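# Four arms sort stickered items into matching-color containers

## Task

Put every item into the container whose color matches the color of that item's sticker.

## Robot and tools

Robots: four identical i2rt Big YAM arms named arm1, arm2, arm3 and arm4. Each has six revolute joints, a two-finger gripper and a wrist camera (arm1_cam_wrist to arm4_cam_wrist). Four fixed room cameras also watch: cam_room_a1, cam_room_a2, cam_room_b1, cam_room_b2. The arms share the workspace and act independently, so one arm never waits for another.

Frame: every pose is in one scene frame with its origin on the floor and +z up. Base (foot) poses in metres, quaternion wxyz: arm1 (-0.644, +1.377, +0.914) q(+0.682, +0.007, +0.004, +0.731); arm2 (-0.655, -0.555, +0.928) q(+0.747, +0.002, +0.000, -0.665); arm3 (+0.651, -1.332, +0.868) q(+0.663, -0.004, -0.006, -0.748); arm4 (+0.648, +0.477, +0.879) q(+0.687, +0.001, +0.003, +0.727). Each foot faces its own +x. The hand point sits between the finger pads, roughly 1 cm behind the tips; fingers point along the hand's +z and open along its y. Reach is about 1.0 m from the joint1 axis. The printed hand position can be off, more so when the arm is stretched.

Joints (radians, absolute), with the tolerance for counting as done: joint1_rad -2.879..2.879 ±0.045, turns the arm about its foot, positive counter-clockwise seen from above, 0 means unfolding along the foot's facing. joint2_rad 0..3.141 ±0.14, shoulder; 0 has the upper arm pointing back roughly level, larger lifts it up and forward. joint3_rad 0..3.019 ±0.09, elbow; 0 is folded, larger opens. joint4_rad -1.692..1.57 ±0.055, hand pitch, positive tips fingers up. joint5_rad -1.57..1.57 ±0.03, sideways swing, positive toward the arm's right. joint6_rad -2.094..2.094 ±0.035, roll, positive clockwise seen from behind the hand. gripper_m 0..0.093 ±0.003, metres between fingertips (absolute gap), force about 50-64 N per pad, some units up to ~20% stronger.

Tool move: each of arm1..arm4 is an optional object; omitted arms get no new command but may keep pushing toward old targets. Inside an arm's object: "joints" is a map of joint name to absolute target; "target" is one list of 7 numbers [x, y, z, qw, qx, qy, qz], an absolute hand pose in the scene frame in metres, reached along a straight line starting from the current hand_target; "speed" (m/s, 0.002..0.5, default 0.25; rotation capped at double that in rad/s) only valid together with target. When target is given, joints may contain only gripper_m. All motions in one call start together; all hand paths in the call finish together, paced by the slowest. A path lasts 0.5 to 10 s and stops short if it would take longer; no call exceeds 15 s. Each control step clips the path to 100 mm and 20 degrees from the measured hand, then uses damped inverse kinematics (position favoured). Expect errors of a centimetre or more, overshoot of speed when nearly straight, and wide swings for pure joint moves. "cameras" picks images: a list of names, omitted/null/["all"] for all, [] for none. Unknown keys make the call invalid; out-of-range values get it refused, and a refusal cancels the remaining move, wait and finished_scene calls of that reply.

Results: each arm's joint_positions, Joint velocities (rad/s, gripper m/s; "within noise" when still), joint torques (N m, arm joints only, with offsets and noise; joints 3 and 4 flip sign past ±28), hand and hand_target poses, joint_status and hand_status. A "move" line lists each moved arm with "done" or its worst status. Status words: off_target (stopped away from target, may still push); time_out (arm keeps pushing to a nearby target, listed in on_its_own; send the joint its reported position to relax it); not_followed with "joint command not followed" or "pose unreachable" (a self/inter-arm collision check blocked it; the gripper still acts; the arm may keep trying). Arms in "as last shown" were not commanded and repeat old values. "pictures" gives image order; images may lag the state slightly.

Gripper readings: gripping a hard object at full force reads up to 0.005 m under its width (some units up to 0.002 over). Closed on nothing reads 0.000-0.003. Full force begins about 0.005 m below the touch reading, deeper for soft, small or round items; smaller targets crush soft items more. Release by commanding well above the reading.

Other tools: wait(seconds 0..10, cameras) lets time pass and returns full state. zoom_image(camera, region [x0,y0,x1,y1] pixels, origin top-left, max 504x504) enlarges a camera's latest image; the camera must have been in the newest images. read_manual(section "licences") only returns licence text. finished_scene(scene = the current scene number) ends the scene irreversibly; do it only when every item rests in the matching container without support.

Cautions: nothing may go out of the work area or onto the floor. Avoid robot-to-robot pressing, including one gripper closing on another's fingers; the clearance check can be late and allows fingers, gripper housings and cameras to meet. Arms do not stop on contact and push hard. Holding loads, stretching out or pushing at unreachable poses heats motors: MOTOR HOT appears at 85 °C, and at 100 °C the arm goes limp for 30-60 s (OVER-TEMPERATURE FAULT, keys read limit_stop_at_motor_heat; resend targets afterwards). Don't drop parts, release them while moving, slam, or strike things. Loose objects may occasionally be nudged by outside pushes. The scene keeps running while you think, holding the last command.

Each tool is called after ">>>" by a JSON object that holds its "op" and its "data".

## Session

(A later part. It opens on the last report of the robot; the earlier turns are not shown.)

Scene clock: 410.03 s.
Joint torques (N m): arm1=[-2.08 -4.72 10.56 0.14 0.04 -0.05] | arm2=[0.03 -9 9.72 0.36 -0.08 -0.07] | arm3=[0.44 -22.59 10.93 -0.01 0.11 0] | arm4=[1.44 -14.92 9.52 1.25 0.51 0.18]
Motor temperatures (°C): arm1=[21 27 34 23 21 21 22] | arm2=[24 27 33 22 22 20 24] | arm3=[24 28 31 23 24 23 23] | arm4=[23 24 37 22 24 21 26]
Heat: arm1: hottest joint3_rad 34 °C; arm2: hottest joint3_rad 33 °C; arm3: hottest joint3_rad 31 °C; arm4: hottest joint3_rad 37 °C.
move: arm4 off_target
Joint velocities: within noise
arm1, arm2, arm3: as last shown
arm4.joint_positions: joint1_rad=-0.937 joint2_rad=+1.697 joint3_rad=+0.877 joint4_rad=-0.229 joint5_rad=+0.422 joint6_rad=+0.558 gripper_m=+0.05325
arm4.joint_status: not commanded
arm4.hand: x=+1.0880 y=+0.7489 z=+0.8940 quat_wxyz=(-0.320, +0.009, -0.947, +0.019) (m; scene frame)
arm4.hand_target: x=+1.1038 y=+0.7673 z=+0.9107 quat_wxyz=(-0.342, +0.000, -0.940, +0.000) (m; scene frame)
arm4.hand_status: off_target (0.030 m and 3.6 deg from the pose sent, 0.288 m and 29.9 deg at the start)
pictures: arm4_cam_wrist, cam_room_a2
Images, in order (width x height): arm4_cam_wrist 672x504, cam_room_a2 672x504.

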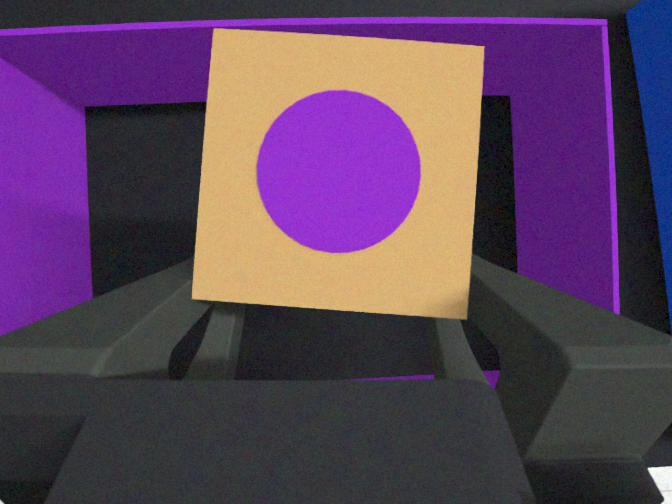

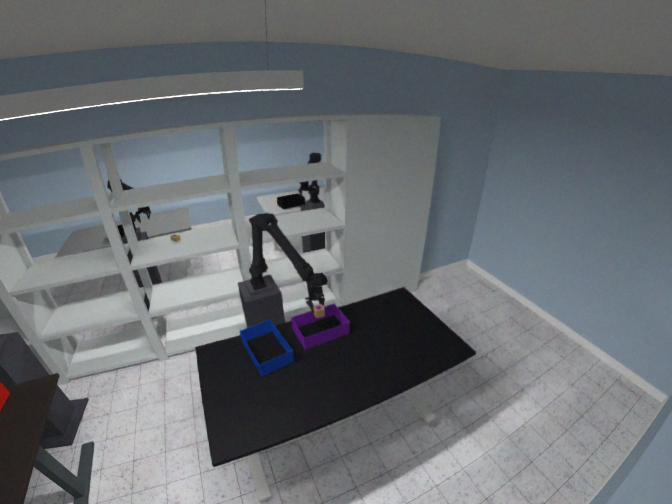

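>>> {"op": "move", "data": {"arm4": {"target":[1.113,0.784,0.765,-0.342,0,-0.9397,0],"speed":0.15}, "cameras": ["arm4_cam_wrist"]}}

>>> {"op": "move", "data": {"arm4": {"target":[1.113,0.784,0.745,-0.342,0,-0.9397,0],"speed":0.1}, "cameras": ["arm4_cam_wrist","cam_room_a2"]}}

>>> {"op": "zoom_image", "data": {"camera": "cam_room_a2", "region": [220, 220, 380, 390]}}

Scene clock: 418.67 s.
Joint torques (N m): arm1=[-2.73 -5.13 10.41 0.13 0.06 -0.03] | arm2=[0.03 -9 9.73 0.4 -0.09 -0.07] | arm3=[0.62 -22.48 10.92 -0.05 0.13 0.01] | arm4=[1.44 -16.67 6.22 1.39 0.53 0.18]
Motor temperatures (°C): arm1=[21 26 34 23 21 21 22] | arm2=[24 27 33 22 22 20 23] | arm3=[24 28 31 23 24 23 23] | arm4=[23 24 37 22 25 21 26]
Heat: arm1: hottest joint3_rad 34 °C; arm2: hottest joint3_rad 33 °C; arm3: hottest joint3_rad 31 °C; arm4: hottest joint3_rad 37 °C.
move: arm4 off_target
Joint velocities: within noise
arm1.joint_positions: joint1_rad=-2.294 joint2_rad=+1.156 joint3_rad=+0.915 joint4_rad=-1.315 joint5_rad=-0.008 joint6_rad=-0.002 gripper_m=+0.09296
arm1.joint_status: not commanded
arm1.hand: x=-0.3979 y=+1.1917 z=+1.0772 quat_wxyz=(+0.000, -0.320, -0.947, +0.000) (m; scene frame)
arm1.hand_target: x=-0.4000 y=+1.1900 z=+1.0800 quat_wxyz=(+0.000, -0.321, -0.947, +0.000) (m; scene frame)
arm1.hand_status: not commanded
arm2.joint_positions: joint1_rad=+2.184 joint2_rad=+1.184 joint3_rad=+0.960 joint4_rad=-1.326 joint5_rad=+0.003 joint6_rad=+0.005 gripper_m=+0.09292
arm2.joint_status: not commanded
arm2.hand: x=-0.4170 y=-0.3435 z=+1.1053 quat_wxyz=(-0.011, +0.355, -0.935, -0.004) (m; scene frame)
arm2.hand_target: x=-0.4200 y=-0.3499 z=+1.1001 quat_wxyz=(+0.000, +0.357, -0.934, +0.000) (m; scene frame)
arm2.hand_status: not commanded
arm3: as last shown
arm4.joint_positions: joint1_rad=-0.922 joint2_rad=+2.065 joint3_rad=+0.917 joint4_rad=+0.112 joint5_rad=+0.430 joint6_rad=+0.572 gripper_m=+0.05325
arm4.joint_status: not commanded
arm4.hand: x=+1.1019 y=+0.7691 z=+0.7614 quat_wxyz=(-0.328, +0.007, -0.945, +0.013) (m; scene frame)
arm4.hand_target: x=+1.1124 y=+0.7836 z=+0.7654 quat_wxyz=(-0.342, +0.000, -0.940, +0.000) (m; scene frame)
arm4.hand_status: off_target (0.019 m and 2.4 deg from the pose sent, 0.136 m and 3.5 deg at the start)
pictures: arm4_cam_wrist
Images, in order (width x height): arm4_cam_wrist 672x504.

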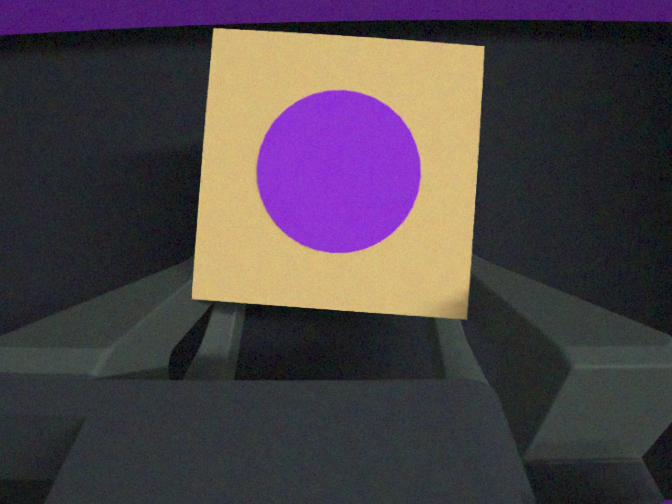

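Scene clock: 419.63 s.
Joint torques (N m): arm1=[-2.78 -5.13 10.45 0.09 0.04 -0.03] | arm2=[-0.15 -9.05 9.72 0.38 -0.09 -0.06] | arm3=[0.67 -22.77 10.92 -0.02 0.13 0] | arm4=[1.26 -16.15 5.83 1.51 0.51 0.2]
Motor temperatures (°C): arm1=[21 26 34 23 21 21 22] | arm2=[24 27 33 22 22 20 23] | arm3=[24 28 31 23 24 23 23] | arm4=[23 24 37 22 25 21 26]
Heat: arm1: hottest joint3_rad 34 °C; arm2: hottest joint3_rad 33 °C; arm3: hottest joint3_rad 31 °C; arm4: hottest joint3_rad 37 °C.
move: arm4 off_target
Joint velocities: within noise
arm1, arm2, arm3: as last shown
arm4.joint_positions: joint1_rad=-0.922 joint2_rad=+2.110 joint3_rad=+0.927 joint4_rad=+0.156 joint5_rad=+0.430 joint6_rad=+0.572 gripper_m=+0.05325
arm4.joint_status: not commanded
arm4.hand: x=+1.1037 y=+0.7706 z=+0.7458 quat_wxyz=(-0.331, +0.006, -0.944, +0.010) (m; scene frame)
arm4.hand_target: x=+1.1125 y=+0.7837 z=+0.7455 quat_wxyz=(-0.342, +0.000, -0.940, +0.000) (m; scene frame)
arm4.hand_status: off_target (0.016 m and 1.9 deg from the pose sent, 0.025 m and 2.4 deg at the start)
pictures: arm4_cam_wrist, cam_room_a2
Images, in order (width x height): arm4_cam_wrist 672x504, cam_room_a2 672x504.

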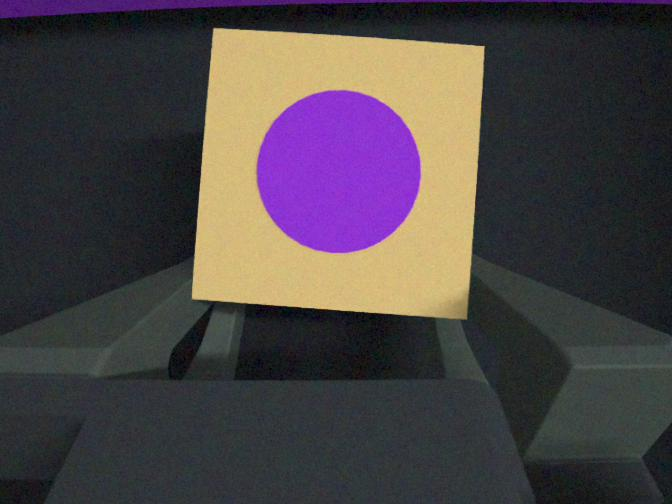

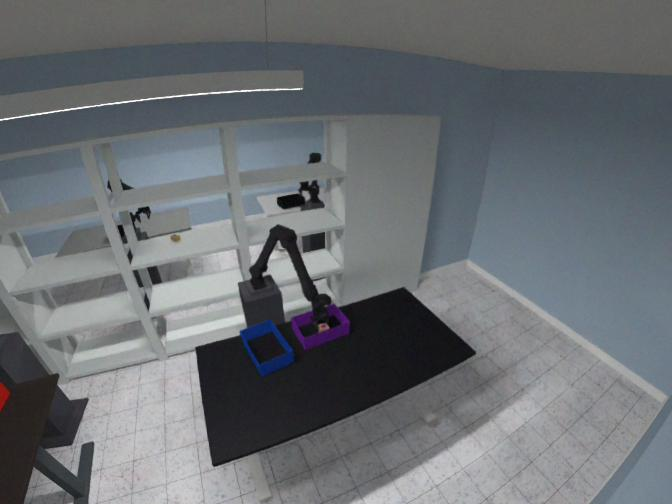

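Scaled by 2.965.

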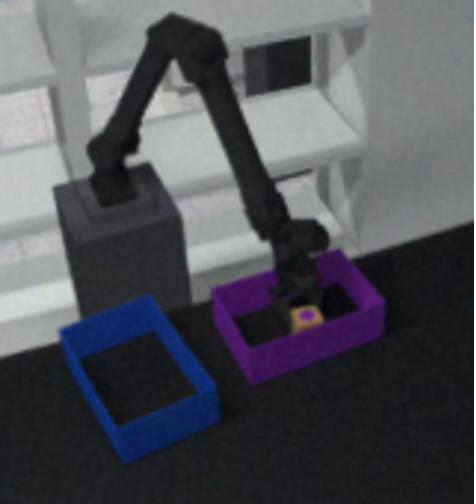

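>>> {"op": "move", "data": {"arm4": {"target":[1.113,0.784,0.72,-0.342,0,-0.9397,0],"speed":0.1}, "cameras": ["arm4_cam_wrist"]}}

>>> {"op": "move", "data": {"arm4": {"target":[1.113,0.784,0.705,-0.342,0,-0.9397,0],"speed":0.1}, "cameras": ["arm4_cam_wrist"]}}

Scene clock: 423.70 s.
Joint torques (N m): arm1=[-2.32 -5.19 10.41 0.16 0.05 -0.03] | arm2=[0.03 -8.94 9.73 0.36 -0.08 -0.07] | arm3=[0.62 -22.71 10.96 0.02 0.13 0] | arm4=[1.32 -14.45 5 1.17 0.36 0.16]
Motor temperatures (°C): arm1=[21 26 34 23 21 21 22] | arm2=[24 27 32 22 22 20 23] | arm3=[24 28 31 23 24 23 23] | arm4=[23 24 36 22 25 21 26]
Heat: arm1: hottest joint3_rad 34 °C; arm2: hottest joint3_rad 32 °C; arm3: hottest joint3_rad 31 °C; arm4: hottest joint3_rad 36 °C.
move: arm4 off_target
Joint velocities: within noise
arm1, arm2, arm3: as last shown
arm4.joint_positions: joint1_rad=-0.921 joint2_rad=+2.150 joint3_rad=+0.953 joint4_rad=+0.217 joint5_rad=+0.435 joint6_rad=+0.575 gripper_m=+0.05325
arm4.joint_status: not commanded
arm4.hand: x=+1.1159 y=+0.7806 z=+0.7398 quat_wxyz=(-0.349, -0.001, -0.937, -0.003) (m; scene frame)
arm4.hand_target: x=+1.1122 y=+0.7833 z=+0.7205 quat_wxyz=(-0.342, +0.000, -0.940, +0.000) (m; scene frame)
arm4.hand_status: off_target (0.020 m and 1.0 deg from the pose sent, 0.030 m and 1.9 deg at the start)
pictures: arm4_cam_wrist
Images, in order (width x height): arm4_cam_wrist 672x504.

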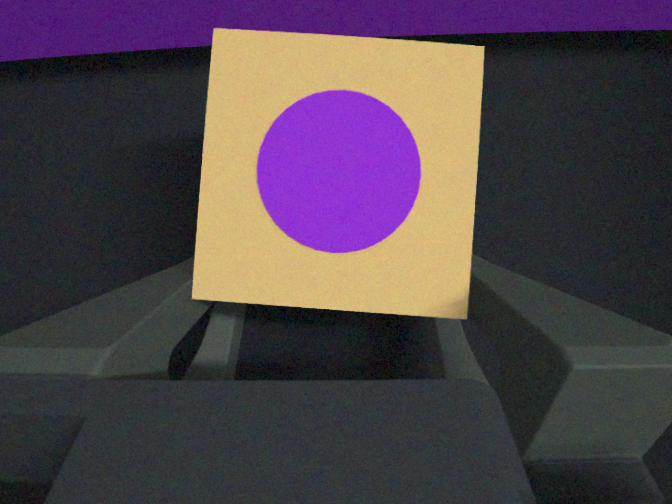

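Scene clock: 424.67 s.
Joint torques (N m): arm1=[-2.49 -4.66 10.56 0.16 0.08 -0.07] | arm2=[-0.03 -8.94 9.73 0.36 -0.09 -0.07] | arm3=[0.56 -22.65 10.93 0.01 0.13 0.01] | arm4=[1.55 -12.92 4.67 1.01 0.08 0.14]
Motor temperatures (°C): arm1=[21 26 33 23 21 21 22] | arm2=[24 27 32 22 22 20 23] | arm3=[24 28 31 23 24 23 23] | arm4=[23 24 36 22 25 21 26]
Heat: arm1: hottest joint3_rad 33 °C; arm2: hottest joint3_rad 32 °C; arm3: hottest joint3_rad 31 °C; arm4: hottest joint3_rad 36 °C.
move: arm4 off_target
Joint velocities: within noise
arm1, arm2, arm3: as last shown
arm4.joint_positions: joint1_rad=-0.921 joint2_rad=+2.166 joint3_rad=+0.966 joint4_rad=+0.251 joint5_rad=+0.443 joint6_rad=+0.576 gripper_m=+0.05325
arm4.joint_status: not commanded
arm4.hand: x=+1.1234 y=+0.7853 z=+0.7394 quat_wxyz=(-0.362, -0.006, -0.932, -0.009) (m; scene frame)
arm4.hand_target: x=+1.1114 y=+0.7825 z=+0.7069 quat_wxyz=(-0.342, +0.000, -0.940, +0.000) (m; scene frame)
arm4.hand_status: off_target (0.036 m and 2.8 deg from the pose sent, 0.035 m and 1.0 deg at the start)
pictures: arm4_cam_wrist
Images, in order (width x height): arm4_cam_wrist 672x504.

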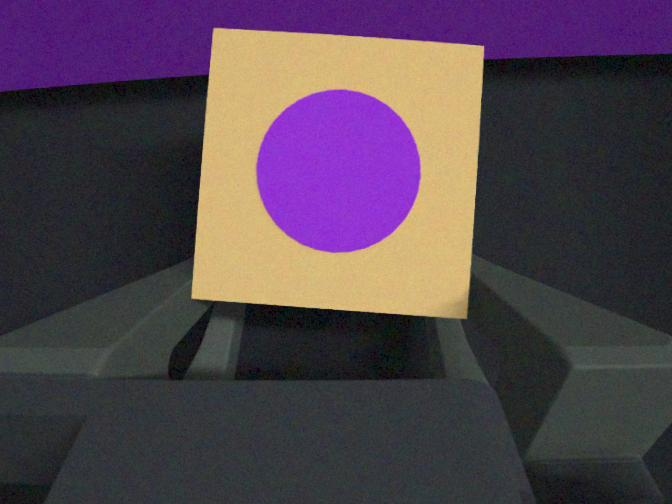

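>>> {"op": "move", "data": {"arm4": {"joints":{"gripper_m":0.093}}, "cameras": []}}

>>> {"op": "move", "data": {"arm4": {"target":[1.10,0.784,0.95,-0.342,0,-0.9397,0],"speed":0.2}, "cameras": ["arm4_cam_wrist"]}}

>>> {"op": "move", "data": {"arm4": {"joints":{"joint1_rad":0.3,"joint2_rad":0.75,"joint3_rad":0.874,"joint4_rad":-0.99,"joint5_rad":0,"joint6_rad":0}}, "cameras": []}}

>>> {"op": "move", "data": {"arm4": {"joints":{"joint1_rad":2.143}}, "cameras": ["arm4_cam_wrist","cam_room_a2"]}}

Scene clock: 445.23 s.
Joint torques (N m): arm1=[-2.9 -5.3 10.33 0.03 0.08 -0.08] | arm2=[-0.09 -8.94 9.73 0.38 -0.09 -0.07] | arm3=[0.56 -22.59 10.96 -0.01 0.13 0.01] | arm4=[0.85 -14.15 4.03 0.88 0.14 0.14]
Motor temperatures (°C): arm1=[21 26 33 23 21 21 22] | arm2=[24 26 32 22 22 20 23] | arm3=[24 28 31 23 24 23 23] | arm4=[23 24 33 22 24 21 26]
Heat: arm1: hottest joint3_rad 33 °C; arm2: hottest joint3_rad 32 °C; arm3: hottest joint3_rad 31 °C; arm4: hottest joint3_rad 33 °C.
move: arm4 done
Joint velocities: within noise
arm1, arm2, arm3: as last shown
arm4.joint_positions: joint1_rad=-0.913 joint2_rad=+2.174 joint3_rad=+0.976 joint4_rad=+0.257 joint5_rad=+0.442 joint6_rad=+0.576 gripper_m=+0.09291
arm4.joint_status: all done
arm4.hand: x=+1.1236 y=+0.7924 z=+0.7383 quat_wxyz=(-0.364, -0.003, -0.931, -0.014) (m; scene frame)
arm4.hand_target: x=+1.1114 y=+0.7825 z=+0.7068 quat_wxyz=(-0.342, +0.000, -0.940, +0.000) (m; scene frame)
arm4.hand_status: not commanded
pictures: none
No camera images: "cameras" was empty.

Scene clock: 447.13 s.
Joint torques (N m): arm1=[-3.08 -4.89 10.41 0.1 0.06 -0.06] | arm2=[-0.15 -9.05 9.72 0.38 -0.08 -0.07] | arm3=[0.56 -22.89 10.95 0.01 0.13 0] | arm4=[1.44 -14.62 9.76 0.47 0.47 0.17]
Motor temperatures (°C): arm1=[21 26 33 23 21 21 22] | arm2=[24 26 32 22 22 20 23] | arm3=[24 28 31 23 24 23 23] | arm4=[23 24 33 22 24 21 26]
Heat: arm1: hottest joint3_rad 33 °C; arm2: hottest joint3_rad 32 °C; arm3: hottest joint3_rad 31 °C; arm4: hottest joint3_rad 33 °C.
move: arm4 off_target
Joint velocities: within noise
arm1, arm2: as last shown
arm3.joint_positions: joint1_rad=+1.696 joint2_rad=+1.913 joint3_rad=+2.062 joint4_rad=-1.580 joint5_rad=-0.003 joint6_rad=-0.006 gripper_m=+0.09398
arm3.joint_status: not commanded
arm3.hand: x=+1.2755 y=-1.3251 z=+1.1455 quat_wxyz=(-0.070, +0.006, -0.998, +0.006) (m; scene frame)
arm3.hand_target: x=+1.2768 y=-1.3292 z=+1.1643 quat_wxyz=(-0.087, +0.000, -0.996, +0.007) (m; scene frame)
arm3.hand_status: not commanded
arm4.joint_positions: joint1_rad=-0.904 joint2_rad=+1.641 joint3_rad=+0.942 joint4_rad=-0.332 joint5_rad=+0.442 joint6_rad=+0.589 gripper_m=+0.09292
arm4.joint_status: not commanded
arm4.hand: x=+1.0917 y=+0.7705 z=+0.9367 quat_wxyz=(-0.333, +0.005, -0.943, +0.010) (m; scene frame)
arm4.hand_target: x=+1.0996 y=+0.7836 z=+0.9503 quat_wxyz=(-0.342, +0.000, -0.940, +0.000) (m; scene frame)
arm4.hand_status: off_target (0.021 m and 1.8 deg from the pose sent, 0.213 m and 3.2 deg at the start)
pictures: arm4_cam_wrist
Images, in order (width x height): arm4_cam_wrist 672x504.

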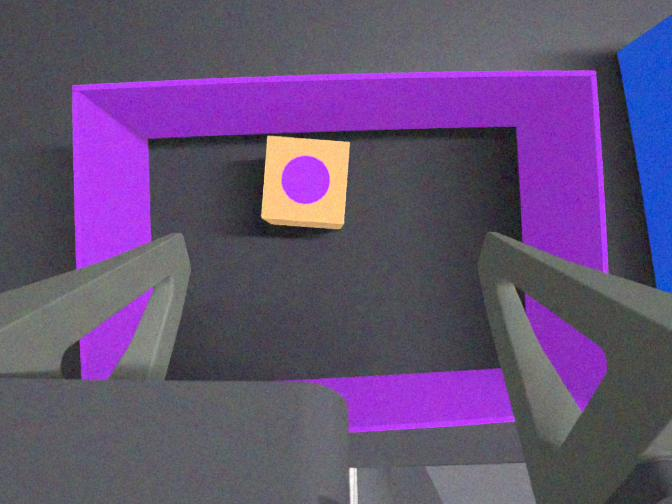

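Scene clock: 448.73 s.
Joint torques (N m): arm1=[-2.08 -4.6 10.47 0.05 0.06 -0.05] | arm2=[0.03 -9 9.72 0.35 -0.09 -0.07] | arm3=[0.56 -22.65 10.91 -0.01 0.12 0.01] | arm4=[0.67 -3.19 9.73 0.73 0.08 -0.11]
Motor temperatures (°C): arm1=[21 26 33 23 21 21 22] | arm2=[24 26 32 22 22 20 23] | arm3=[24 28 31 23 24 23 23] | arm4=[23 24 34 22 24 21 26]
Heat: arm1: hottest joint3_rad 33 °C; arm2: hottest joint3_rad 32 °C; arm3: hottest joint3_rad 31 °C; arm4: hottest joint3_rad 34 °C.
move: arm4 done
Joint velocities: within noise
arm1, arm2, arm3: as last shown
arm4.joint_positions: joint1_rad=+0.298 joint2_rad=+0.747 joint3_rad=+0.870 joint4_rad=-0.978 joint5_rad=-0.001 joint6_rad=+0.013 gripper_m=+0.09295
arm4.joint_status: all done
arm4.hand: x=+0.5349 y=+0.7886 z=+1.1777 quat_wxyz=(-0.195, +0.765, -0.541, -0.290) (m; scene frame)
arm4.hand_target: x=+0.5346 y=+0.7872 z=+1.1769 quat_wxyz=(-0.194, +0.771, -0.536, -0.284) (m; scene frame)
arm4.hand_status: not commanded
pictures: none
No camera images: "cameras" was empty.

Scene clock: 450.63 s.
Joint torques (N m): arm1=[-1.79 -4.95 10.55 0.38 0.1 -0.02] | arm2=[-0.09 -8.88 9.76 0.36 -0.09 -0.07] | arm3=[0.44 -22.71 10.95 -0.05 0.13 -0.01] | arm4=[0.73 -2.49 9.66 0.57 0.13 -0.05]
Motor temperatures (°C): arm1=[21 26 33 23 21 21 22] | arm2=[24 26 32 22 22 20 23] | arm3=[24 28 31 23 24 23 23] | arm4=[23 24 34 22 24 21 26]
Heat: arm1: hottest joint3_rad 33 °C; arm2: hottest joint3_rad 32 °C; arm3: hottest joint3_rad 31 °C; arm4: hottest joint3_rad 34 °C.
move: arm4 done
Joint velocities: within noise
arm1, arm2, arm3: as last shown
arm4.joint_positions: joint1_rad=+2.140 joint2_rad=+0.747 joint3_rad=+0.870 joint4_rad=-0.978 joint5_rad=-0.002 joint6_rad=+0.011 gripper_m=+0.09297
arm4.joint_status: all done
arm4.hand: x=+0.3813 y=+0.2848 z=+1.1802 quat_wxyz=(+0.111, +0.892, +0.284, -0.335) (m; scene frame)
arm4.hand_target: x=+0.3826 y=+0.2849 z=+1.1794 quat_wxyz=(+0.108, +0.892, +0.290, -0.331) (m; scene frame)
arm4.hand_status: not commanded
pictures: arm4_cam_wrist, cam_room_a2
Images, in order (width x height): arm4_cam_wrist 672x504, cam_room_a2 672x504.

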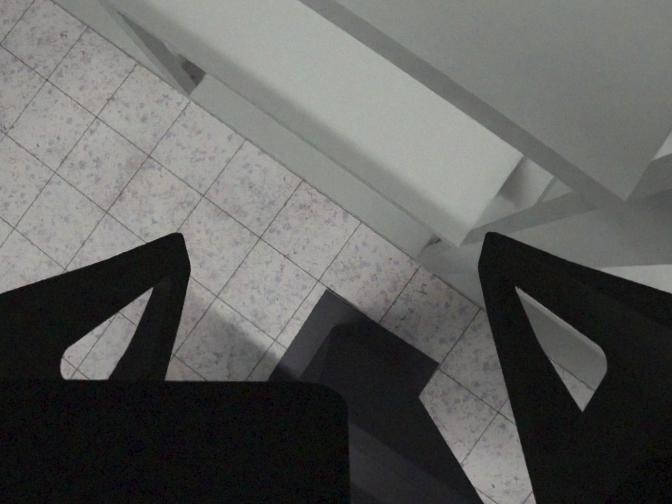

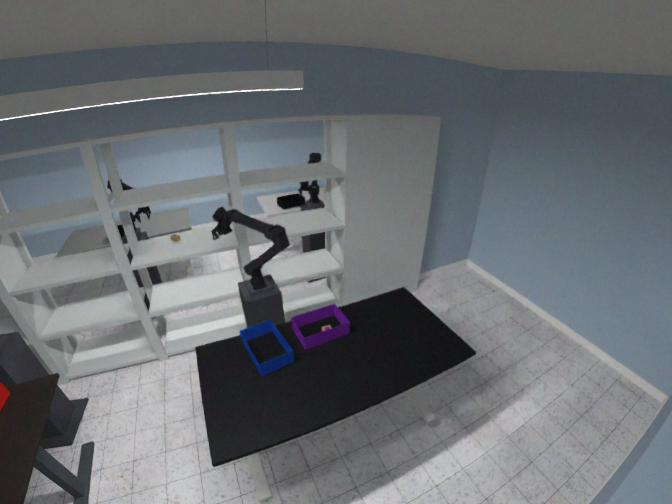

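>>> {"op": "move", "data": {"arm4": {"target":[-0.031,-0.006,1.095,0.1504,0.8469,0.3226,-0.3949]}, "cameras": ["arm4_cam_wrist"]}}

Scene clock: 455.57 s.
Joint torques (N m): arm1=[-2.61 -4.95 10.54 0.12 0.05 -0.09] | arm2=[-0.15 -8.94 9.72 0.36 -0.1 -0.07] | arm3=[0.56 -22.65 10.93 -0.02 0.12 0] | arm4=[0.73 -23.12 13.45 0.73 -0.07 -0.11]
Motor temperatures (°C): arm1=[21 26 33 23 21 21 22] | arm2=[24 26 32 22 22 20 23] | arm3=[24 28 31 23 24 23 23] | arm4=[23 24 35 22 24 21 26]
Heat: arm1: hottest joint3_rad 33 °C; arm2: hottest joint3_rad 32 °C; arm3: hottest joint3_rad 31 °C; arm4: hottest joint3_rad 35 °C.
move: arm4 off_target
Joint velocities: within noise
arm1.joint_positions: joint1_rad=-2.294 joint2_rad=+1.156 joint3_rad=+0.915 joint4_rad=-1.315 joint5_rad=-0.008 joint6_rad=-0.002 gripper_m=+0.09296
arm1.joint_status: not commanded
arm1.hand: x=-0.3979 y=+1.1917 z=+1.0772 quat_wxyz=(+0.000, -0.320, -0.947, +0.000) (m; scene frame)
arm1.hand_target: x=-0.4000 y=+1.1900 z=+1.0800 quat_wxyz=(+0.000, -0.321, -0.947, +0.000) (m; scene frame)
arm1.hand_status: not commanded
arm2.joint_positions: joint1_rad=+2.184 joint2_rad=+1.184 joint3_rad=+0.960 joint4_rad=-1.326 joint5_rad=+0.003 joint6_rad=+0.005 gripper_m=+0.09292
arm2.joint_status: not commanded
arm2.hand: x=-0.4170 y=-0.3435 z=+1.1053 quat_wxyz=(-0.011, +0.355, -0.935, -0.004) (m; scene frame)
arm2.hand_target: x=-0.4200 y=-0.3499 z=+1.1001 quat_wxyz=(+0.000, +0.357, -0.934, +0.000) (m; scene frame)
arm2.hand_status: not commanded
arm3: as last shown
arm4.joint_positions: joint1_rad=+2.122 joint2_rad=+2.066 joint3_rad=+1.889 joint4_rad=-0.550 joint5_rad=-0.095 joint6_rad=-0.069 gripper_m=+0.09297
arm4.joint_status: not commanded
arm4.hand: x=-0.0160 y=-0.0036 z=+1.0856 quat_wxyz=(+0.151, +0.852, +0.321, -0.386) (m; scene frame)
arm4.hand_target: x=-0.0301 y=-0.0053 z=+1.0950 quat_wxyz=(+0.150, +0.847, +0.322, -0.396) (m; scene frame)
arm4.hand_status: off_target (0.018 m and 1.2 deg from the pose sent, 0.512 m and 10.7 deg at the start)
pictures: arm4_cam_wrist
Images, in order (width x height): arm4_cam_wrist 672x504.

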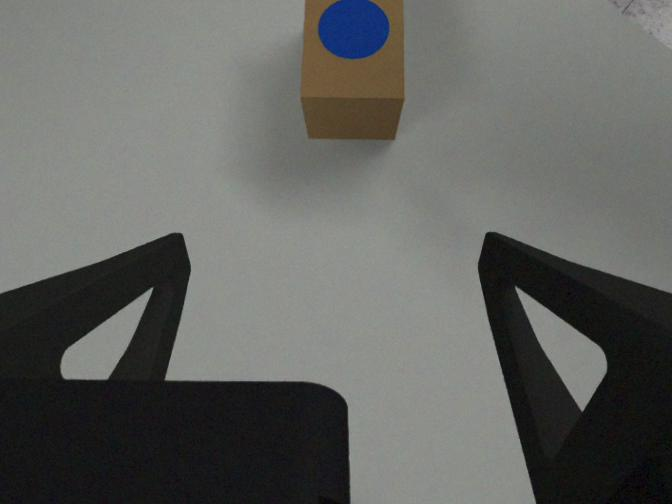

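>>> {"op": "move", "data": {"arm4": {"target":[-0.114,-0.071,1.015,0.1504,0.8469,0.3226,-0.3949],"speed":0.12}, "cameras": ["arm4_cam_wrist"]}}

Scene clock: 463.70 s.
Joint torques (N m): arm1=[-3.19 -5.54 10.61 0.08 0.09 -0.07] | arm2=[-0.15 -9 9.76 0.38 -0.08 -0.08] | arm3=[0.62 -22.59 10.93 -0.06 0.12 0.01] | arm4=[0.56 -26.87 13.7 0.84 0.11 -0.04]
Motor temperatures (°C): arm1=[21 26 33 23 21 21 22] | arm2=[24 26 32 22 22 20 23] | arm3=[24 29 31 23 24 23 23] | arm4=[23 25 35 22 24 21 25]
Heat: arm1: hottest joint3_rad 33 °C; arm2: hottest joint3_rad 32 °C; arm3: hottest joint3_rad 31 °C; arm4: hottest joint3_rad 35 °C.
move: arm4 off_target
Joint velocities: within noise
arm1, arm2, arm3: as last shown
arm4.joint_positions: joint1_rad=+2.122 joint2_rad=+2.481 joint3_rad=+2.451 joint4_rad=-0.679 joint5_rad=-0.094 joint6_rad=-0.070 gripper_m=+0.09297
arm4.joint_status: not commanded
arm4.hand: x=-0.1064 y=-0.0664 z=+1.0225 quat_wxyz=(+0.153, +0.848, +0.320, -0.393) (m; scene frame)
arm4.hand_target: x=-0.1131 y=-0.0704 z=+1.0148 quat_wxyz=(+0.151, +0.847, +0.322, -0.396) (m; scene frame)
arm4.hand_status: off_target (0.012 m and 0.5 deg from the pose sent, 0.138 m and 1.2 deg at the start)
pictures: arm4_cam_wrist
Images, in order (width x height): arm4_cam_wrist 672x504.

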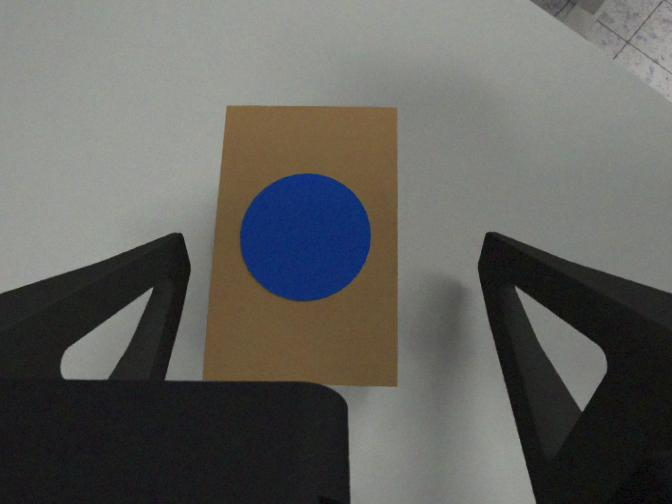

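>>> {"op": "move", "data": {"arm4": {"target":[-0.109,-0.073,0.997,0.1504,0.8469,0.3226,-0.3949],"speed":0.1}, "cameras": []}}

>>> {"op": "move", "data": {"arm4": {"joints":{"gripper_m":0.033}}, "cameras": ["arm4_cam_wrist"]}}

>>> {"op": "move", "data": {"arm4": {"target":[-0.06,-0.03,1.13,0.1504,0.8469,0.3226,-0.3949],"speed":0.2}, "cameras": ["arm4_cam_wrist"]}}

Scene clock: 471.43 s.
Joint torques (N m): arm1=[-2.37 -5.19 10.45 0.18 0.1 -0.07] | arm2=[-0.09 -9 9.73 0.39 -0.09 -0.08] | arm3=[0.56 -22.71 11 -0.01 0.12 0.02] | arm4=[1.38 -27.81 9.31 1.89 0.16 0]
Motor temperatures (°C): arm1=[21 25 33 23 21 21 22] | arm2=[24 26 32 22 22 20 23] | arm3=[24 29 31 23 24 23 23] | arm4=[23 27 37 22 24 21 25]
Heat: arm1: hottest joint3_rad 33 °C; arm2: hottest joint3_rad 32 °C; arm3: hottest joint3_rad 31 °C; arm4: hottest joint3_rad 37 °C.
move: arm4 off_target
Joint velocities: within noise
arm1, arm2, arm3: as last shown
arm4.joint_positions: joint1_rad=+2.122 joint2_rad=+2.481 joint3_rad=+2.445 joint4_rad=-0.655 joint5_rad=-0.091 joint6_rad=-0.070 gripper_m=+0.09297
arm4.joint_status: not commanded
arm4.hand: x=-0.1089 y=-0.0676 z=+1.0234 quat_wxyz=(+0.153, +0.845, +0.319, -0.402) (m; scene frame)
arm4.hand_target: x=-0.1080 y=-0.0723 z=+0.9971 quat_wxyz=(+0.150, +0.847, +0.323, -0.395) (m; scene frame)
arm4.hand_status: off_target (0.027 m and 1.0 deg from the pose sent, 0.027 m and 0.5 deg at the start)
pictures: none
No camera images: "cameras" was empty.

Scene clock: 472.07 s.
Joint torques (N m): arm1=[-2.08 -4.72 10.62 0.17 0.07 -0.03] | arm2=[-0.03 -9 9.76 0.39 -0.09 -0.08] | arm3=[0.44 -22.71 10.91 -0.05 0.13 0.01] | arm4=[1.14 -28.22 9.32 1.88 0.14 0.03]
Motor temperatures (°C): arm1=[21 25 33 23 21 21 22] | arm2=[24 26 32 22 22 20 23] | arm3=[24 29 31 23 24 23 23] | arm4=[23 27 37 22 24 21 25]
Heat: arm1: hottest joint3_rad 33 °C; arm2: hottest joint3_rad 32 °C; arm3: hottest joint3_rad 31 °C; arm4: hottest joint3_rad 37 °C.
move: arm4 off_target
Joint velocities: within noise
arm1, arm2, arm3: as last shown
arm4.joint_positions: joint1_rad=+2.122 joint2_rad=+2.481 joint3_rad=+2.445 joint4_rad=-0.654 joint5_rad=-0.091 joint6_rad=-0.070 gripper_m=+0.04464
arm4.joint_status: gripper_m off_target (ended at +0.04467, target +0.03300)
arm4.hand: x=-0.1091 y=-0.0676 z=+1.0236 quat_wxyz=(+0.153, +0.845, +0.318, -0.402) (m; scene frame)
arm4.hand_target: x=-0.1080 y=-0.0723 z=+0.9971 quat_wxyz=(+0.150, +0.847, +0.323, -0.395) (m; scene frame)
arm4.hand_status: not commanded
pictures: arm4_cam_wrist
Images, in order (width x height): arm4_cam_wrist 672x504.

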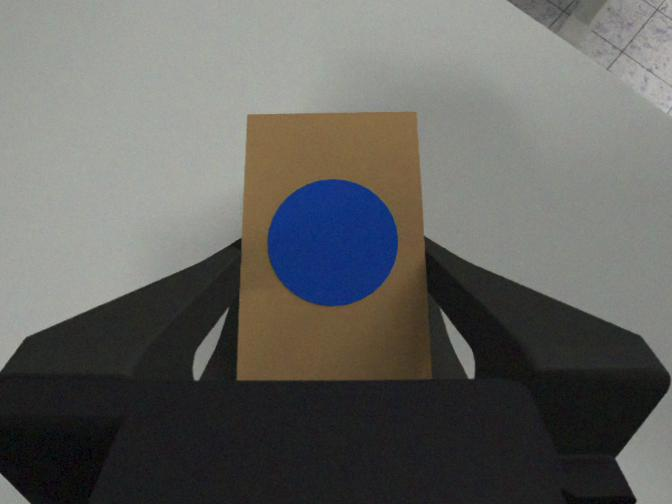

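Scene clock: 473.70 s.
Joint torques (N m): arm1=[-2.02 -4.6 10.36 0.2 0.09 -0.05] | arm2=[0.03 -9 9.76 0.35 -0.09 -0.07] | arm3=[0.56 -22.77 10.91 -0.01 0.13 0] | arm4=[0.5 -26.81 9.62 0.92 -0.1 -0.06]
Motor temperatures (°C): arm1=[21 25 33 23 21 21 22] | arm2=[24 26 32 22 22 20 23] | arm3=[24 29 31 23 24 23 23] | arm4=[23 27 37 22 24 21 25]
Heat: arm1: hottest joint3_rad 33 °C; arm2: hottest joint3_rad 32 °C; arm3: hottest joint3_rad 31 °C; arm4: hottest joint3_rad 37 °C.
move: arm4 done
Joint velocities: within noise
arm1, arm2, arm3: as last shown
arm4.joint_positions: joint1_rad=+2.122 joint2_rad=+2.209 joint3_rad=+2.253 joint4_rad=-0.734 joint5_rad=-0.092 joint6_rad=-0.070 gripper_m=+0.04464
arm4.joint_status: not commanded
arm4.hand: x=-0.0587 y=-0.0327 z=+1.1390 quat_wxyz=(+0.154, +0.844, +0.319, -0.402) (m; scene frame)
arm4.hand_target: x=-0.0599 y=-0.0300 z=+1.1301 quat_wxyz=(+0.151, +0.847, +0.323, -0.395) (m; scene frame)
arm4.hand_status: done (0.010 m and 1.1 deg from the pose sent, 0.123 m and 1.1 deg at the start)
pictures: arm4_cam_wrist
Images, in order (width x height): arm4_cam_wrist 672x504.

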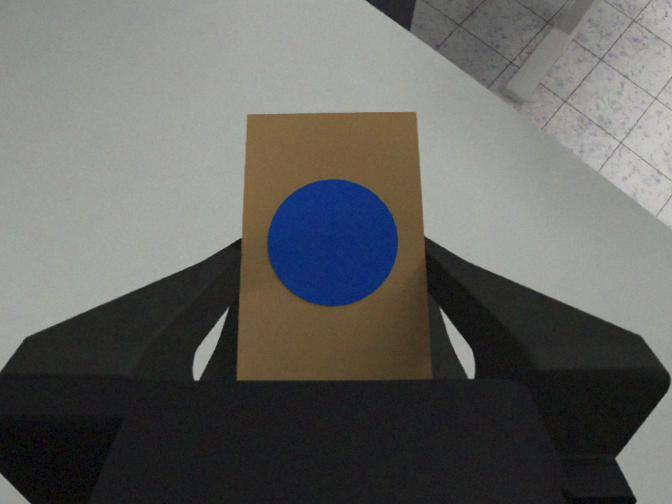

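>>> {"op": "move", "data": {"arm4": {"target":[0.36,0.265,1.17,0.1504,0.8469,0.3226,-0.3949]}, "cameras": []}}

>>> {"op": "move", "data": {"arm4": {"joints":{"joint1_rad":-1.75,"joint5_rad":0,"joint6_rad":0}}, "cameras": ["arm4_cam_wrist"]}}

Scene clock: 480.57 s.
Joint torques (N m): arm1=[-2.37 -4.84 10.41 0.13 0.09 -0.07] | arm2=[-0.09 -9 9.73 0.36 -0.09 -0.06] | arm3=[0.67 -22.59 10.92 -0.03 0.12 0] | arm4=[0.09 -2.55 9.61 0.81 -0.09 -0.11]
Motor temperatures (°C): arm1=[21 25 33 23 21 21 22] | arm2=[24 26 32 22 22 20 23] | arm3=[24 29 31 23 24 23 23] | arm4=[23 27 37 22 24 21 26]
Heat: arm1: hottest joint3_rad 33 °C; arm2: hottest joint3_rad 32 °C; arm3: hottest joint3_rad 31 °C; arm4: hottest joint3_rad 37 °C.
move: arm4 done
Joint velocities: within noise
arm1, arm2: as last shown
arm3.joint_positions: joint1_rad=+1.696 joint2_rad=+1.913 joint3_rad=+2.062 joint4_rad=-1.580 joint5_rad=-0.003 joint6_rad=-0.006 gripper_m=+0.09398
arm3.joint_status: not commanded
arm3.hand: x=+1.2755 y=-1.3251 z=+1.1455 quat_wxyz=(-0.070, +0.006, -0.998, +0.006) (m; scene frame)
arm3.hand_target: x=+1.2768 y=-1.3292 z=+1.1643 quat_wxyz=(-0.087, +0.000, -0.996, +0.007) (m; scene frame)
arm3.hand_status: not commanded
arm4.joint_positions: joint1_rad=+2.108 joint2_rad=+0.742 joint3_rad=+0.777 joint4_rad=-0.725 joint5_rad=-0.106 joint6_rad=-0.078 gripper_m=+0.04464
arm4.joint_status: not commanded
arm4.hand: x=+0.3615 y=+0.2626 z=+1.1752 quat_wxyz=(+0.156, +0.844, +0.319, -0.402) (m; scene frame)
arm4.hand_target: x=+0.3601 y=+0.2650 z=+1.1702 quat_wxyz=(+0.151, +0.847, +0.323, -0.395) (m; scene frame)
arm4.hand_status: done (0.006 m and 1.1 deg from the pose sent, 0.515 m and 1.1 deg at the start)
pictures: none
No camera images: "cameras" was empty.

Scene clock: 483.17 s.
Joint torques (N m): arm1=[-2.14 -5.07 10.58 0.16 0.04 -0.09] | arm2=[-0.03 -9 9.73 0.39 -0.09 -0.07] | arm3=[0.44 -22.59 10.92 -0.08 0.13 0.01] | arm4=[0.62 -3.25 9.59 0.87 -0.04 0.14]
Motor temperatures (°C): arm1=[21 25 33 23 21 21 22] | arm2=[24 26 32 22 22 20 23] | arm3=[24 29 31 23 24 23 23] | arm4=[23 27 36 22 24 21 26]
Heat: arm1: hottest joint3_rad 33 °C; arm2: hottest joint3_rad 32 °C; arm3: hottest joint3_rad 31 °C; arm4: hottest joint3_rad 36 °C.
move: arm4 done
Joint velocities: arm1=[-0.024 0.005 -0.012 -0.002 -0.022 -0.154 0] | arm2=[within noise] | arm3=[within noise] | arm4=[within noise]
arm1, arm2, arm3: as last shown
arm4.joint_positions: joint1_rad=-1.748 joint2_rad=+0.749 joint3_rad=+0.777 joint4_rad=-0.725 joint5_rad=+0.003 joint6_rad=-0.011 gripper_m=+0.04464
arm4.joint_status: all done
arm4.hand: x=+1.0076 y=+0.4338 z=+1.1685 quat_wxyz=(-0.420, -0.050, -0.906, +0.031) (m; scene frame)
arm4.hand_target: x=+1.0061 y=+0.4337 z=+1.1657 quat_wxyz=(-0.415, -0.055, -0.908, +0.027) (m; scene frame)
arm4.hand_status: not commanded
pictures: arm4_cam_wrist
Images, in order (width x height): arm4_cam_wrist 672x504.

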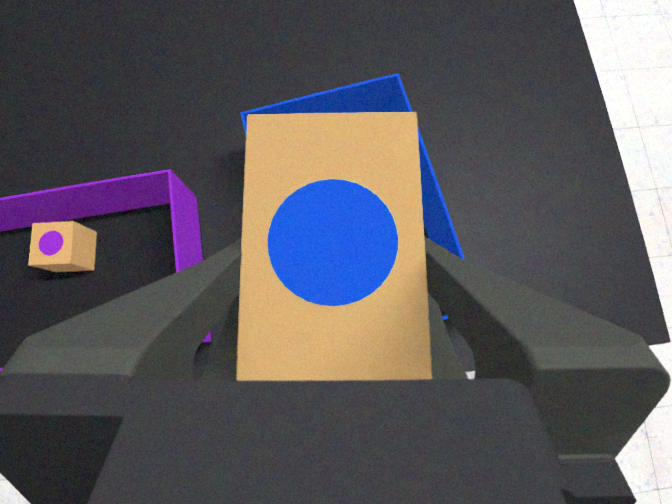

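>>> {"op": "move", "data": {"arm4": {"target":[1.165,0.40,0.94,-0.4216,0.0633,-0.9041,-0.0295]}, "cameras": ["arm4_cam_wrist"]}}

Scene clock: 500.73 s.
Joint torques (N m): arm1=[-2.73 -4.89 10.44 0.1 0.07 -0.07] | arm2=[-0.09 -9.05 9.73 0.36 -0.08 -0.07] | arm3=[0.67 -22.65 10.95 -0.03 0.12 -0.01] | arm4=[0.09 -12.28 9.18 1.76 -0.17 -0.11]
Motor temperatures (°C): arm1=[21 25 33 23 21 21 22] | arm2=[24 26 32 22 22 20 23] | arm3=[24 29 31 23 24 23 23] | arm4=[23 25 36 22 24 21 26]
Heat: arm1: hottest joint3_rad 33 °C; arm2: hottest joint3_rad 32 °C; arm3: hottest joint3_rad 31 °C; arm4: hottest joint3_rad 36 °C.
move: arm4 off_target
Joint velocities: within noise
arm1, arm2, arm3: as last shown
arm4.joint_positions: joint1_rad=-1.863 joint2_rad=+1.569 joint3_rad=+0.679 joint4_rad=+0.098 joint5_rad=-0.289 joint6_rad=-0.236 gripper_m=+0.04464
arm4.joint_status: not commanded
arm4.hand: x=+1.1429 y=+0.4086 z=+0.9197 quat_wxyz=(-0.394, +0.055, -0.916, -0.040) (m; scene frame)
arm4.hand_target: x=+1.1636 y=+0.4001 z=+0.9407 quat_wxyz=(-0.421, +0.063, -0.904, -0.029) (m; scene frame)
arm4.hand_status: off_target (0.031 m and 3.7 deg from the pose sent, 0.279 m and 14.7 deg at the start)
pictures: arm4_cam_wrist
Images, in order (width x height): arm4_cam_wrist 672x504.

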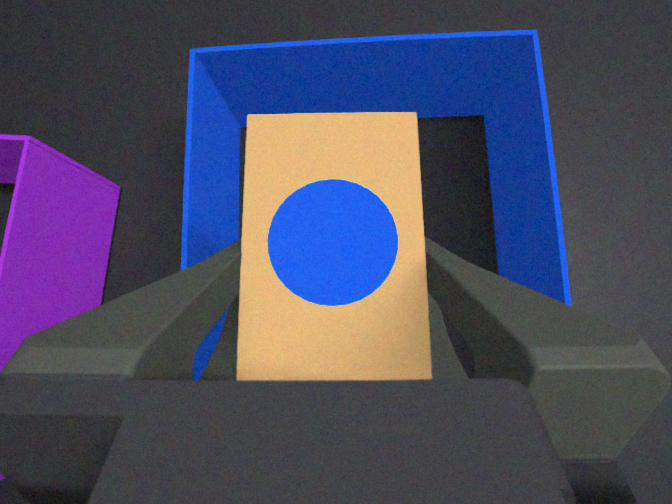

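>>> {"op": "move", "data": {"arm4": {"target":[1.167,0.384,0.79,-0.4216,0.0633,-0.9041,-0.0295],"speed":0.15}, "cameras": ["arm4_cam_wrist"]}}

>>> {"op": "move", "data": {"arm4": {"target":[1.167,0.384,0.76,-0.4216,0.0633,-0.9041,-0.0295],"speed":0.1}, "cameras": ["arm4_cam_wrist"]}}

>>> {"op": "move", "data": {"arm4": {"target":[1.167,0.384,0.74,-0.4216,0.0633,-0.9041,-0.0295],"speed":0.1}, "cameras": ["cam_room_a2"]}}

>>> {"op": "zoom_image", "data": {"camera": "cam_room_a2", "region": [220, 220, 380, 390]}}

Scene clock: 512.40 s.
Joint torques (N m): arm1=[-2.14 -4.54 10.55 0.06 0.09 -0.07] | arm2=[-0.03 -8.94 9.74 0.36 -0.08 -0.07] | arm3=[0.67 -22.65 10.95 -0.02 0.13 0.01] | arm4=[-0.26 -14.33 4.88 1.74 -0.23 -0.09]
Motor temperatures (°C): arm1=[21 25 33 23 21 21 22] | arm2=[24 26 32 22 22 20 23] | arm3=[24 29 31 23 24 23 23] | arm4=[23 25 36 22 24 21 26]
Heat: arm1: hottest joint3_rad 33 °C; arm2: hottest joint3_rad 32 °C; arm3: hottest joint3_rad 31 °C; arm4: hottest joint3_rad 36 °C.
move: arm4 off_target
Joint velocities: within noise
arm1.joint_positions: joint1_rad=-2.294 joint2_rad=+1.156 joint3_rad=+0.915 joint4_rad=-1.315 joint5_rad=-0.008 joint6_rad=-0.002 gripper_m=+0.09296
arm1.joint_status: not commanded
arm1.hand: x=-0.3979 y=+1.1917 z=+1.0772 quat_wxyz=(+0.000, -0.320, -0.947, +0.000) (m; scene frame)
arm1.hand_target: x=-0.4000 y=+1.1900 z=+1.0800 quat_wxyz=(+0.000, -0.321, -0.947, +0.000) (m; scene frame)
arm1.hand_status: not commanded
arm2.joint_positions: joint1_rad=+2.184 joint2_rad=+1.184 joint3_rad=+0.960 joint4_rad=-1.326 joint5_rad=+0.003 joint6_rad=+0.005 gripper_m=+0.09292
arm2.joint_status: not commanded
arm2.hand: x=-0.4170 y=-0.3435 z=+1.1053 quat_wxyz=(-0.011, +0.355, -0.935, -0.004) (m; scene frame)
arm2.hand_target: x=-0.4200 y=-0.3499 z=+1.1001 quat_wxyz=(+0.000, +0.357, -0.934, +0.000) (m; scene frame)
arm2.hand_status: not commanded
arm3: as last shown
arm4.joint_positions: joint1_rad=-1.898 joint2_rad=+2.013 joint3_rad=+0.695 joint4_rad=+0.546 joint5_rad=-0.316 joint6_rad=-0.261 gripper_m=+0.04464
arm4.joint_status: not commanded
arm4.hand: x=+1.1538 y=+0.3914 z=+0.7851 quat_wxyz=(-0.406, +0.057, -0.911, -0.037) (m; scene frame)
arm4.hand_target: x=+1.1665 y=+0.3841 z=+0.7902 quat_wxyz=(-0.421, +0.063, -0.904, -0.029) (m; scene frame)
arm4.hand_status: off_target (0.016 m and 2.3 deg from the pose sent, 0.134 m and 3.7 deg at the start)
pictures: arm4_cam_wrist
Images, in order (width x height): arm4_cam_wrist 672x504.

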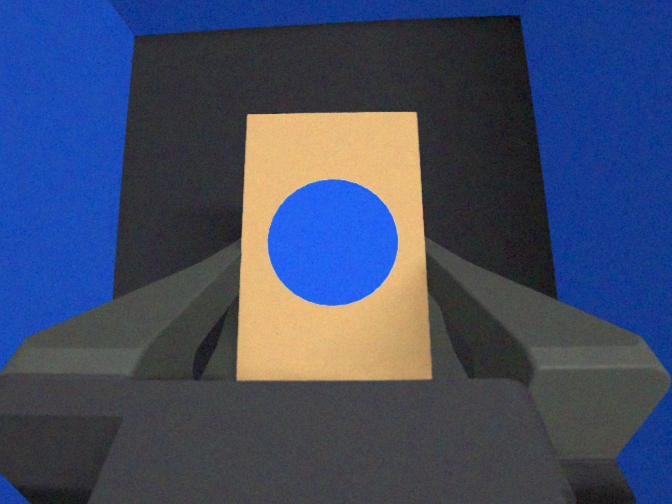

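Scene clock: 513.43 s.
Joint torques (N m): arm1=[-2.26 -5.6 10.62 0.06 0.07 0] | arm2=[-0.09 -8.88 9.72 0.35 -0.08 -0.06] | arm3=[0.62 -22.71 10.96 -0.03 0.13 0] | arm4=[0.5 -14.51 4.03 1.77 -0.18 -0.1]
Motor temperatures (°C): arm1=[21 25 33 23 21 21 22] | arm2=[24 26 32 22 22 20 23] | arm3=[24 29 31 23 24 23 23] | arm4=[23 25 36 22 25 21 26]
Heat: arm1: hottest joint3_rad 33 °C; arm2: hottest joint3_rad 32 °C; arm3: hottest joint3_rad 31 °C; arm4: hottest joint3_rad 36 °C.
move: arm4 off_target
Joint velocities: within noise
arm1, arm2, arm3: as last shown
arm4.joint_positions: joint1_rad=-1.898 joint2_rad=+2.103 joint3_rad=+0.717 joint4_rad=+0.623 joint5_rad=-0.316 joint6_rad=-0.261 gripper_m=+0.04464
arm4.joint_status: not commanded
arm4.hand: x=+1.1569 y=+0.3904 z=+0.7598 quat_wxyz=(-0.410, +0.058, -0.909, -0.036) (m; scene frame)
arm4.hand_target: x=+1.1666 y=+0.3841 z=+0.7602 quat_wxyz=(-0.421, +0.063, -0.904, -0.029) (m; scene frame)
arm4.hand_status: off_target (0.012 m and 1.7 deg from the pose sent, 0.029 m and 2.2 deg at the start)
pictures: arm4_cam_wrist
Images, in order (width x height): arm4_cam_wrist 672x504.

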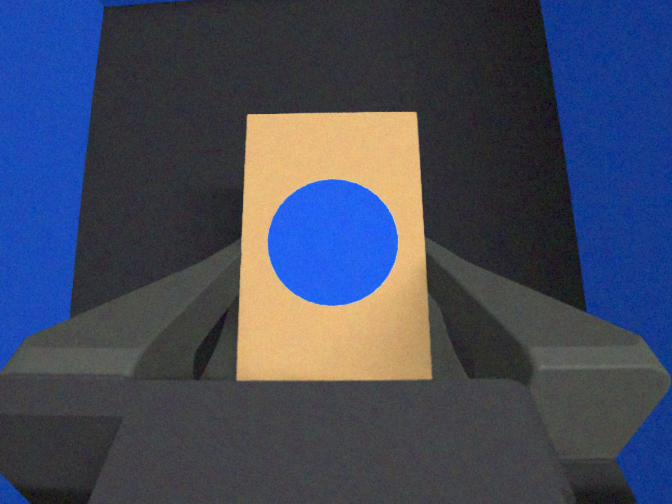

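Scene clock: 514.40 s.
Joint torques (N m): arm1=[-2.61 -5.48 10.44 0.03 0.08 -0.02] | arm2=[-0.15 -9.05 9.74 0.36 -0.09 -0.07] | arm3=[0.56 -22.65 10.96 -0.03 0.13 0] | arm4=[-0.21 -14.15 3.69 1.77 -0.16 -0.04]
Motor temperatures (°C): arm1=[21 25 33 23 21 21 22] | arm2=[24 26 32 22 22 20 23] | arm3=[24 29 31 23 24 23 23] | arm4=[23 25 36 22 25 21 26]
Heat: arm1: hottest joint3_rad 33 °C; arm2: hottest joint3_rad 32 °C; arm3: hottest joint3_rad 31 °C; arm4: hottest joint3_rad 36 °C.
move: arm4 done
Joint velocities: within noise
arm1, arm2, arm3: as last shown
arm4.joint_positions: joint1_rad=-1.898 joint2_rad=+2.158 joint3_rad=+0.735 joint4_rad=+0.673 joint5_rad=-0.317 joint6_rad=-0.264 gripper_m=+0.04464
arm4.joint_status: not commanded
arm4.hand: x=+1.1609 y=+0.3894 z=+0.7456 quat_wxyz=(-0.416, +0.061, -0.907, -0.034) (m; scene frame)
arm4.hand_target: x=+1.1667 y=+0.3841 z=+0.7401 quat_wxyz=(-0.421, +0.063, -0.904, -0.029) (m; scene frame)
arm4.hand_status: done (0.010 m and 0.9 deg from the pose sent, 0.023 m and 1.7 deg at the start)
pictures: cam_room_a2
Images, in order (width x height): cam_room_a2 672x504.

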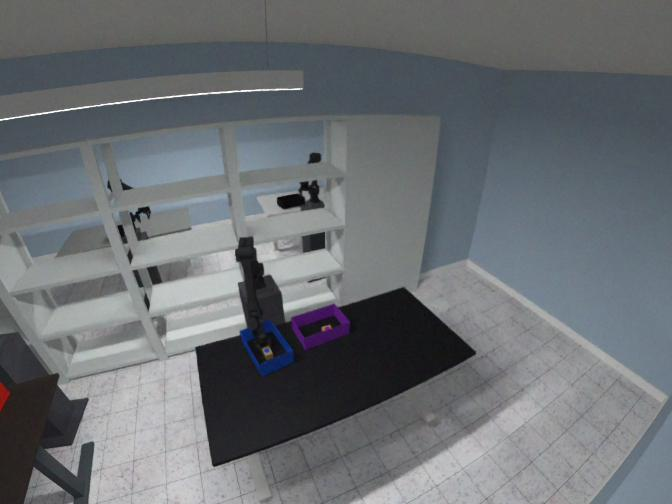

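Scaled by 2.965.

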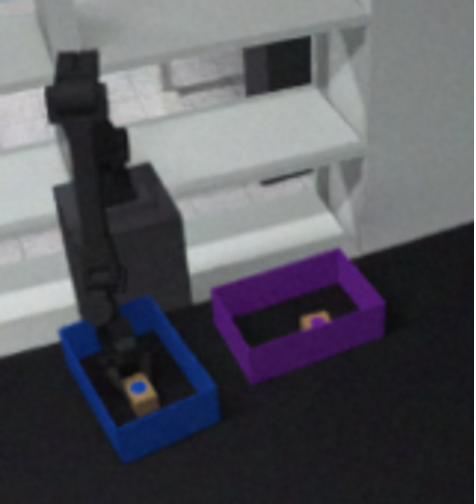

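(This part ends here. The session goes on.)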